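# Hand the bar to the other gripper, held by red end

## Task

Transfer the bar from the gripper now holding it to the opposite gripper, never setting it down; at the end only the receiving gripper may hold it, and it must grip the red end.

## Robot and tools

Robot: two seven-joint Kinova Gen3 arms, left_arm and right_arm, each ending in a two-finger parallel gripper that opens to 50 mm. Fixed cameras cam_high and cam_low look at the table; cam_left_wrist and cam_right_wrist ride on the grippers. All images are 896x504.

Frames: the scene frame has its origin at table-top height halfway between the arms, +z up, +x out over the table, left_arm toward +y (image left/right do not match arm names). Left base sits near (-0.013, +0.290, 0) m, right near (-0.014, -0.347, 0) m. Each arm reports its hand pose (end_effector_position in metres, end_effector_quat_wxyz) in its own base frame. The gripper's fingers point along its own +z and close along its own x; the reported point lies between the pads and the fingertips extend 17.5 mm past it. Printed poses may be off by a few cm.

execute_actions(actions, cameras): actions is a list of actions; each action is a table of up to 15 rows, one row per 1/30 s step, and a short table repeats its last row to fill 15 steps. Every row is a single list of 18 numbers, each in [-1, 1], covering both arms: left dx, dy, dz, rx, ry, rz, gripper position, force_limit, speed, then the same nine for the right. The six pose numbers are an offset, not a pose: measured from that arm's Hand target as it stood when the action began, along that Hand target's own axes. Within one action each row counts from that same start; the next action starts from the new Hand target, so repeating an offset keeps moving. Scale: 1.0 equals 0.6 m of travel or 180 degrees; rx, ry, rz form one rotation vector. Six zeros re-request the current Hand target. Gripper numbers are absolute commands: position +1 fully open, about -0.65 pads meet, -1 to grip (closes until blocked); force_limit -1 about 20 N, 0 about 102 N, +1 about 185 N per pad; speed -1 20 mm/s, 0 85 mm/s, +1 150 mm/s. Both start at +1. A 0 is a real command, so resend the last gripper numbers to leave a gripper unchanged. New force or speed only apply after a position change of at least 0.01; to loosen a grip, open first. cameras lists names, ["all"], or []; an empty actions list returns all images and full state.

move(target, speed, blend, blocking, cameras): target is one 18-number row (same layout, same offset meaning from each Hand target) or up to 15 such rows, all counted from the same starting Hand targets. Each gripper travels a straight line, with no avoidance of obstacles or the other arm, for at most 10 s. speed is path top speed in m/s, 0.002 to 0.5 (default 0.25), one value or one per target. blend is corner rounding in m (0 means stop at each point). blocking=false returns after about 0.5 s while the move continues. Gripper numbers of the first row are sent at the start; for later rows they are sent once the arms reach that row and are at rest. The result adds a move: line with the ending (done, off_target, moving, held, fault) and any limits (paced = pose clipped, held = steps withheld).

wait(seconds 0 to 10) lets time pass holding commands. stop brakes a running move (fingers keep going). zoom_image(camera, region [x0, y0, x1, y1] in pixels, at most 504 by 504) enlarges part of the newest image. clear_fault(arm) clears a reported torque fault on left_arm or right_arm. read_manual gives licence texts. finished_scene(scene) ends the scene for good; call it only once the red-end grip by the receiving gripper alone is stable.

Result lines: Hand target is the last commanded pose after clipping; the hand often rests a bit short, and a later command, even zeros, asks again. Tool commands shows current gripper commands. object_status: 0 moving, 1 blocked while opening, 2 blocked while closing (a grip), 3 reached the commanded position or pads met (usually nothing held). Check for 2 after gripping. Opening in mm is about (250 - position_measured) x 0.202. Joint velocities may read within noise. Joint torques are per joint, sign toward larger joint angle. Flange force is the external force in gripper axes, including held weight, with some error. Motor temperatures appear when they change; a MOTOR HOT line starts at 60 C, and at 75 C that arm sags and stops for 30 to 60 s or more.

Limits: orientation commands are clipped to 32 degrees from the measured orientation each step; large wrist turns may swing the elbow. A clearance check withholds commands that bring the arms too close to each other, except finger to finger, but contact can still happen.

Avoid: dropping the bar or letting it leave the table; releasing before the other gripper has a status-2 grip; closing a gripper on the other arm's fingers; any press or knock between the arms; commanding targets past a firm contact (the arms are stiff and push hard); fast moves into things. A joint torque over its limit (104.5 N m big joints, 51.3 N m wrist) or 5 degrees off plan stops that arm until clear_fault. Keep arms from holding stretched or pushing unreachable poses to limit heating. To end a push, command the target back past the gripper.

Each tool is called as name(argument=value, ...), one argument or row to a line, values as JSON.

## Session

execute_actions(
  actions=[],
)

Scene clock: 0.00 s.
left_arm: end_effector_position=(+0.4500, +0.0000, +0.1803) position_measured=3 object_status=3 end_effector_quat_wxyz=(+0.000, +0.707, +0.707, +0.000) | right_arm: end_effector_position=(+0.3524, +0.4539, +0.2601) position_measured=132 object_status=3 end_effector_quat_wxyz=(-0.096, +0.960, +0.257, +0.056)
Joint positions: left_arm=[-0.055 0.432 0 1.657 0 1.053 1.516] | right_arm=[-0.948 0.498 0.072 1.305 -0.136 1.138 -0.321]
Joint velocities: within noise
Joint torques (N m): no reading
Motor temperatures (°C): left_arm=[34 34 31 33 36 37 41] | right_arm=[31 32 33 34 42 40 41]
Flange force (N): no reading
Hand target: left_arm +0.4500, +0.0000, +0.1803; +0.000, +0.707, +0.707, +0.000 | right_arm +0.3524, +0.4539, +0.2601; -0.096, +0.960, +0.257, +0.056
Tool commands: left_gripper/position=+1.0 left_gripper/force_limit=+1.0 left_gripper/speed=+1.0 right_gripper/position=-0.027451 right_gripper/force_limit=+1.0 right_gripper/speed=+1.0

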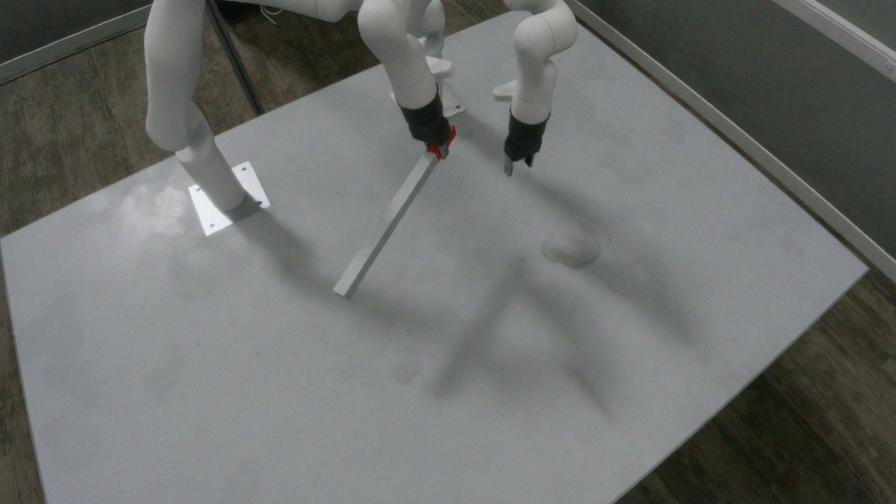

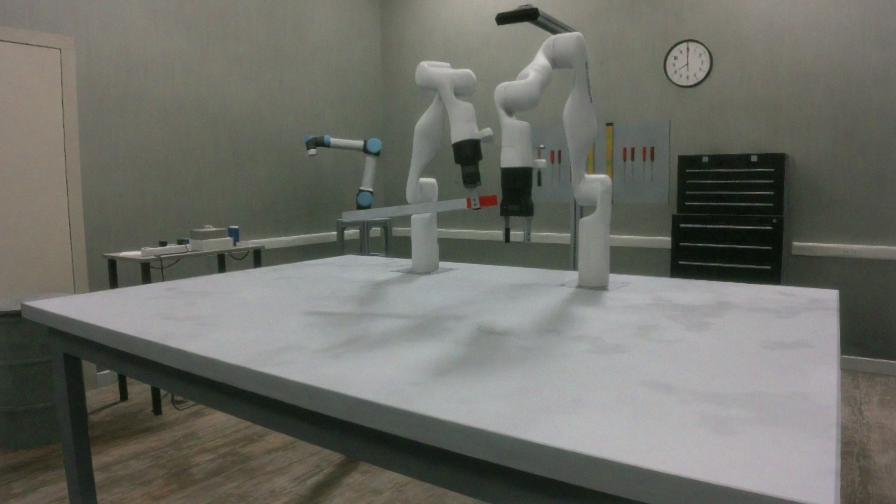

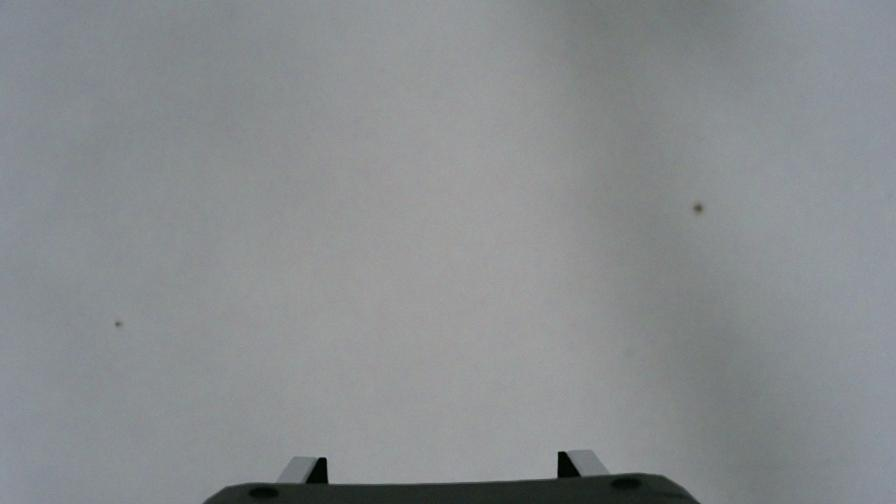

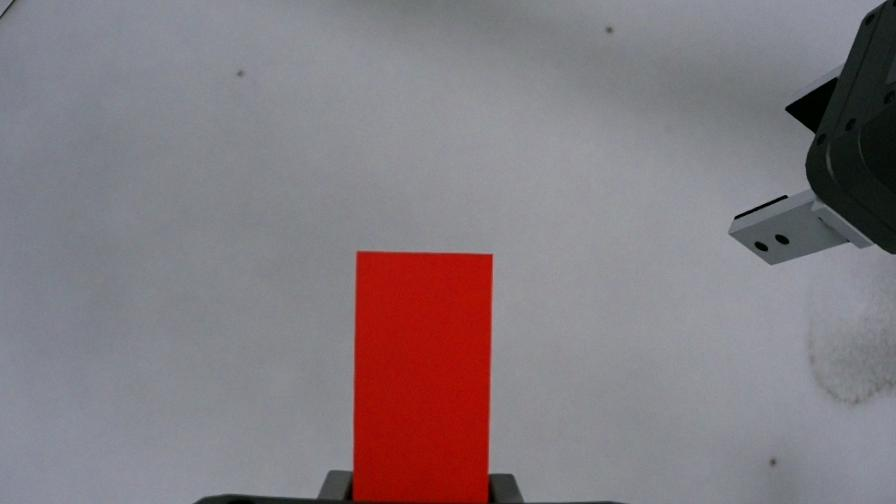

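move(
  target=[-0.2005,-0.0852,-0.3778,-0.2781,-0.1547,0.2971,1,1,-0.4,0.0883,0.2188,-0.0792,0.0792,-0.0495,0.0096,-1,1,1],
  speed=0.44,
  cameras=["all"],
)

Scene clock: 5.23 s.
left_arm: end_effector_position=(+0.3989, -0.1203, +0.4070) position_measured=3 object_status=3 end_effector_quat_wxyz=(+0.444, +0.853, +0.243, +0.127) | right_arm: end_effector_position=(+0.4614, +0.3577, +0.2944) position_measured=132 object_status=2 end_effector_quat_wxyz=(-0.195, +0.946, +0.254, -0.052)
Joint positions: left_arm=[-0.423 -0.04 -0.069 1.964 1.002 1.32 -0.259] | right_arm=[-0.478 0.684 0.001 0.926 -0.407 1.553 0.06]
Joint torques (N m): left_arm=[-0.29 -8.41 0.09 -9.1 2.74 0.62 -0.15] | right_arm=[0.49 -24.7 0.28 -11.03 -1.58 0.4 0.46]
Flange force (N): left_arm=[-0.2 1.0 -0.7] | right_arm=[-3.2 -0.2 4.9]
Hand target: left_arm +0.3989, -0.1203, +0.4070; +0.444, +0.853, +0.243, +0.127 | right_arm +0.4614, +0.3577, +0.2944; -0.195, +0.946, +0.254, -0.052
Off the commanded pose: left_arm 0.000 m, 0 deg | right_arm 0.000 m, 0 deg.
move: done

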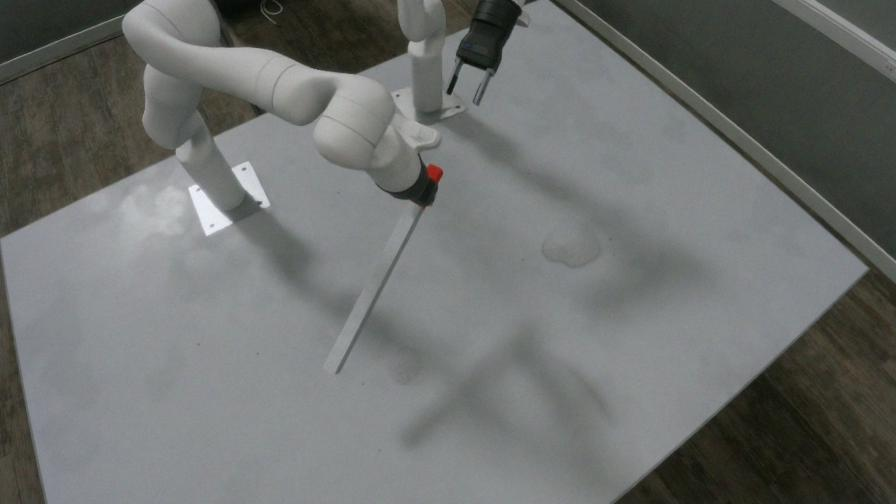

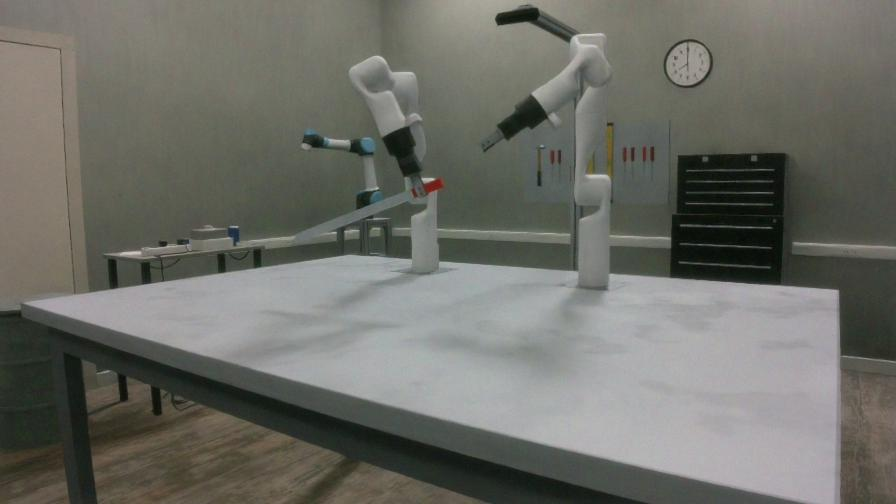

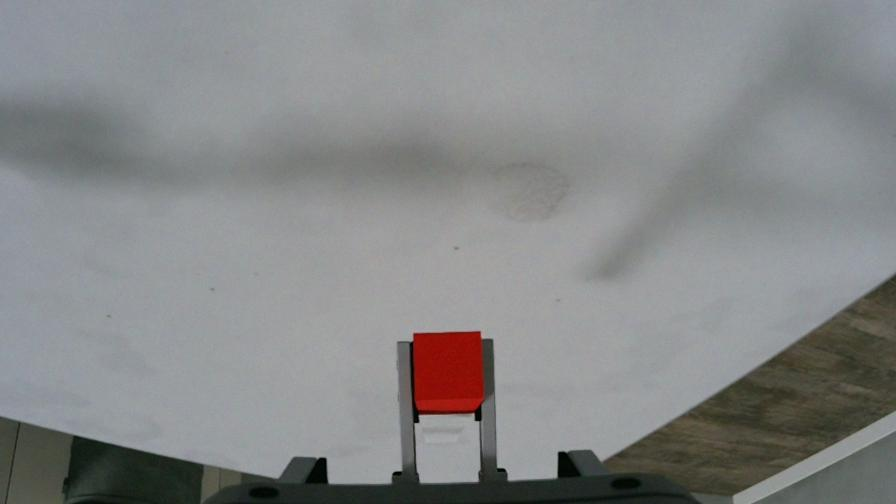

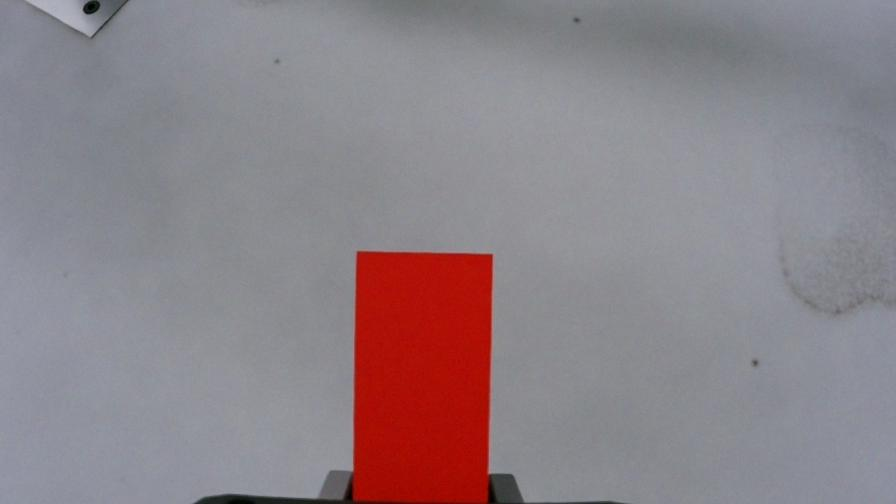

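move(
  target=[
    [0.0017,-0.0128,0.2667,0,0,0,1,1,-0.4,0,0,0,0,0,0,-1,1,1],
    [0.0017,-0.0128,0.2667,0,0,0,-1,1,-0.4,0,0,0,0,0,0,-1,1,1],
  ],
  speed=0.22,
  cameras=["all"],
)

Scene clock: 8.27 s.
left_arm: end_effector_position=(+0.4667, -0.2273, +0.3090) position_measured=132 object_status=2 end_effector_quat_wxyz=(+0.444, +0.853, +0.243, +0.127) | right_arm: end_effector_position=(+0.4614, +0.3577, +0.2944) position_measured=132 object_status=2 end_effector_quat_wxyz=(-0.195, +0.946, +0.254, -0.052)
Joint positions: left_arm=[-0.202 0.19 0.136 2.072 1.28 0.833 -0.425] | right_arm=[-0.478 0.684 0.001 0.926 -0.407 1.553 0.06]
Joint torques (N m): left_arm=[5.21 -13.43 6.72 -4.79 0.55 5.23 -0.46] | right_arm=[2.68 -22.86 2.34 -14.14 -1.31 -3.67 -0.34]
Flange force (N): left_arm=[13.0 0.3 1.7] | right_arm=[-17.1 -1.8 3.9]
Hand target: left_arm +0.4666, -0.2274, +0.3090; +0.444, +0.853, +0.243, +0.127 | right_arm +0.4614, +0.3577, +0.2944; -0.195, +0.946, +0.254, -0.052
Off the commanded pose: left_arm 0.000 m, 0 deg | right_arm 0.000 m, 0 deg.
move: done

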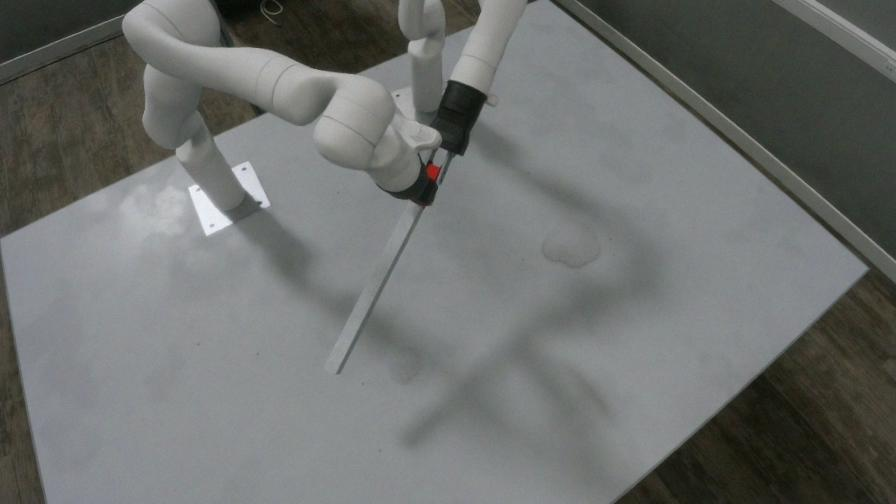

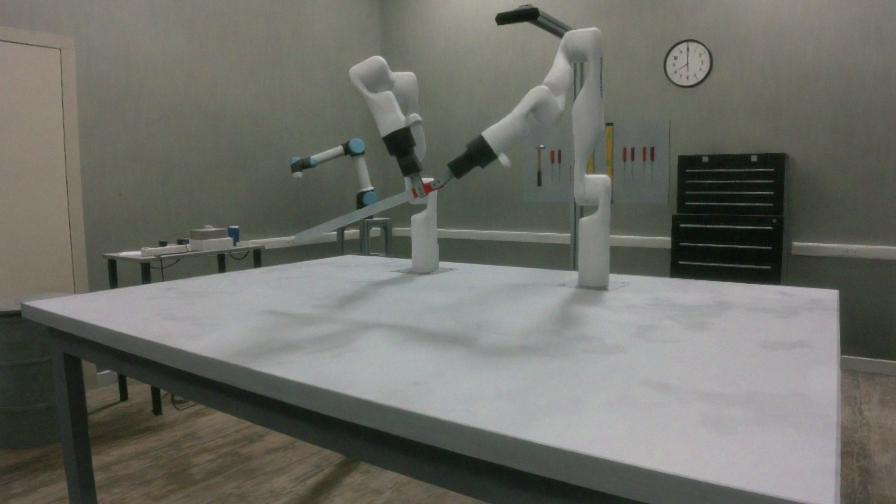

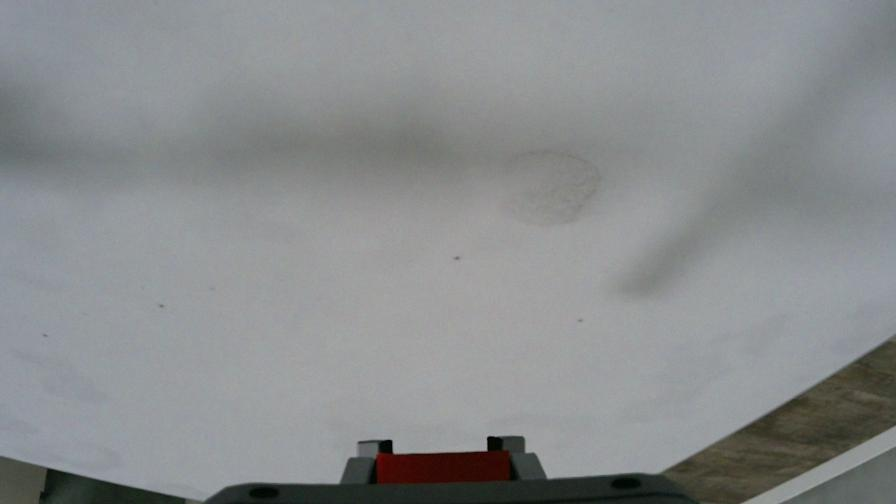

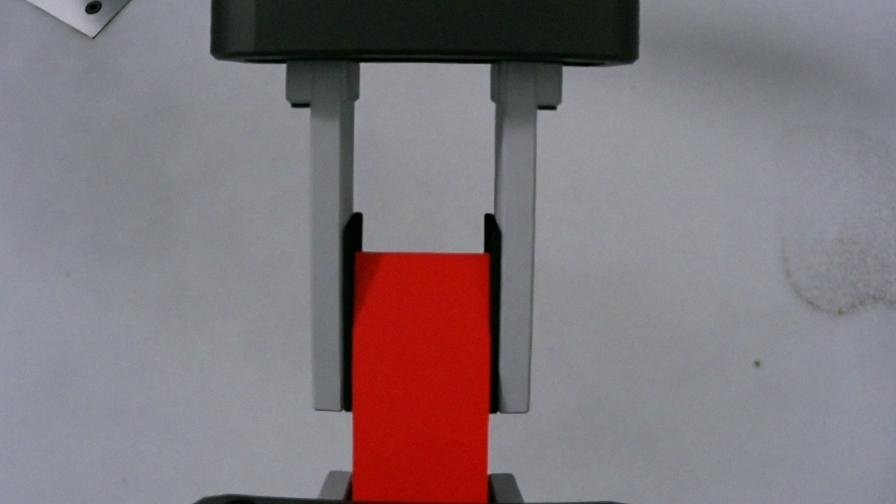

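move(
  target=[
    [0,0,0,0,0,0,-1,1,-0.4,0,0,0,0,0,0,1,1,-0.3],
    [0,0,0,0,0,0,-1,1,-0.4,0,0,-0.108,0,0,0,1,1,-0.3],
  ],
  speed=0.25,
  cameras=["all"],
)

Scene clock: 10.23 s.
left_arm: end_effector_position=(+0.4666, -0.2274, +0.3090) position_measured=132 object_status=2 end_effector_quat_wxyz=(+0.444, +0.853, +0.243, +0.127) | right_arm: end_effector_position=(+0.4742, +0.3356, +0.3540) position_measured=3 object_status=3 end_effector_quat_wxyz=(-0.195, +0.946, +0.254, -0.052)
Joint positions: left_arm=[-0.202 0.19 0.136 2.072 1.279 0.833 -0.425] | right_arm=[-0.436 0.706 0.008 0.695 -0.417 1.762 0.019]
Joint torques (N m): left_arm=[-0.25 -12.9 1.15 -9.57 2.56 1.46 -0.12] | right_arm=[0.46 -23.71 0.19 -10.2 -1.59 0.34 0.49]
Flange force (N): left_arm=[-0.2 -0.3 0.3] | right_arm=[-3.8 -0.9 3.8]
Hand target: left_arm +0.4666, -0.2274, +0.3090; +0.444, +0.853, +0.243, +0.127 | right_arm +0.4742, +0.3356, +0.3540; -0.195, +0.946, +0.254, -0.052
Off the commanded pose: left_arm 0.000 m, 0 deg | right_arm 0.000 m, 0 deg.
move: done

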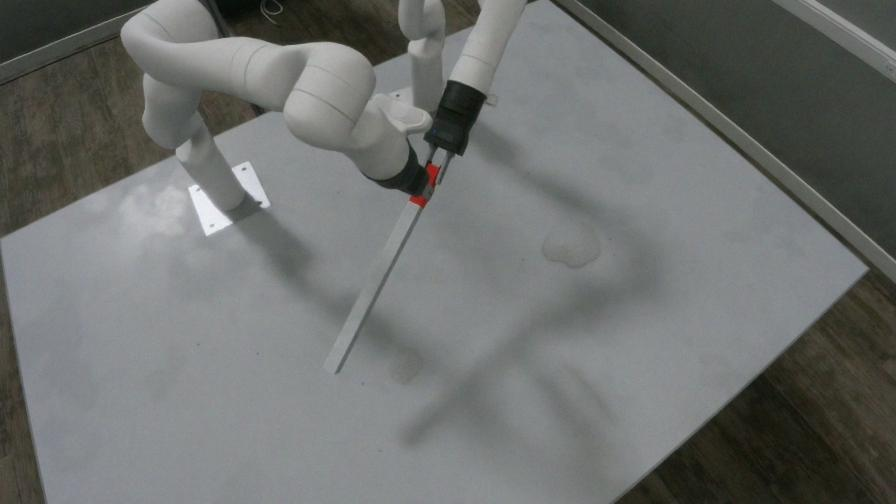

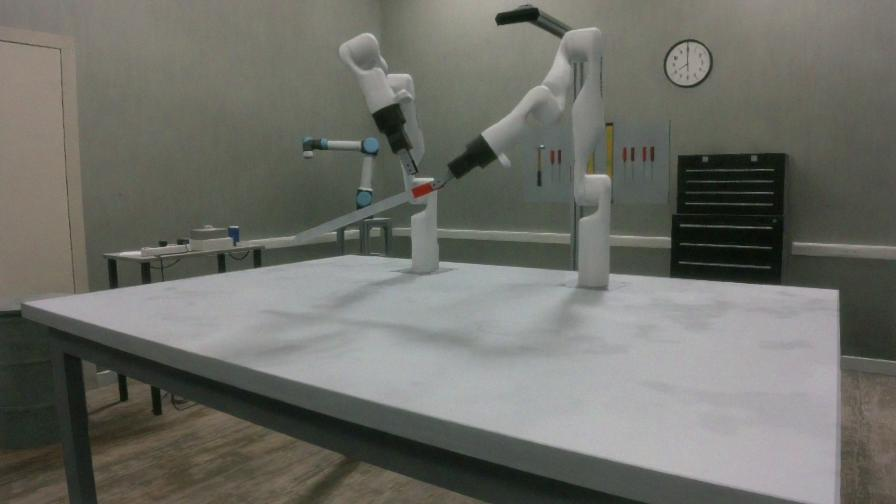

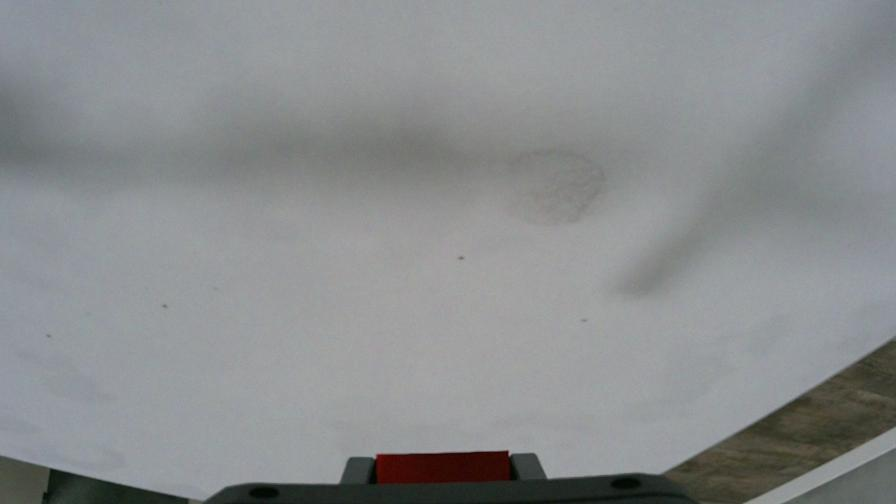

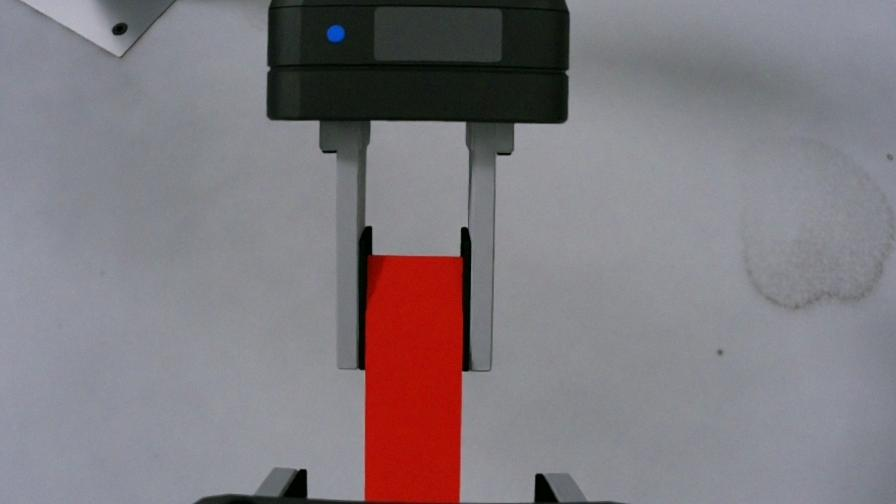

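Clean transfer: the left gripper alone holds the red end and the bar has not drooped.

finished_scene(
  scene=2,
)

The scene is finished: the task was done.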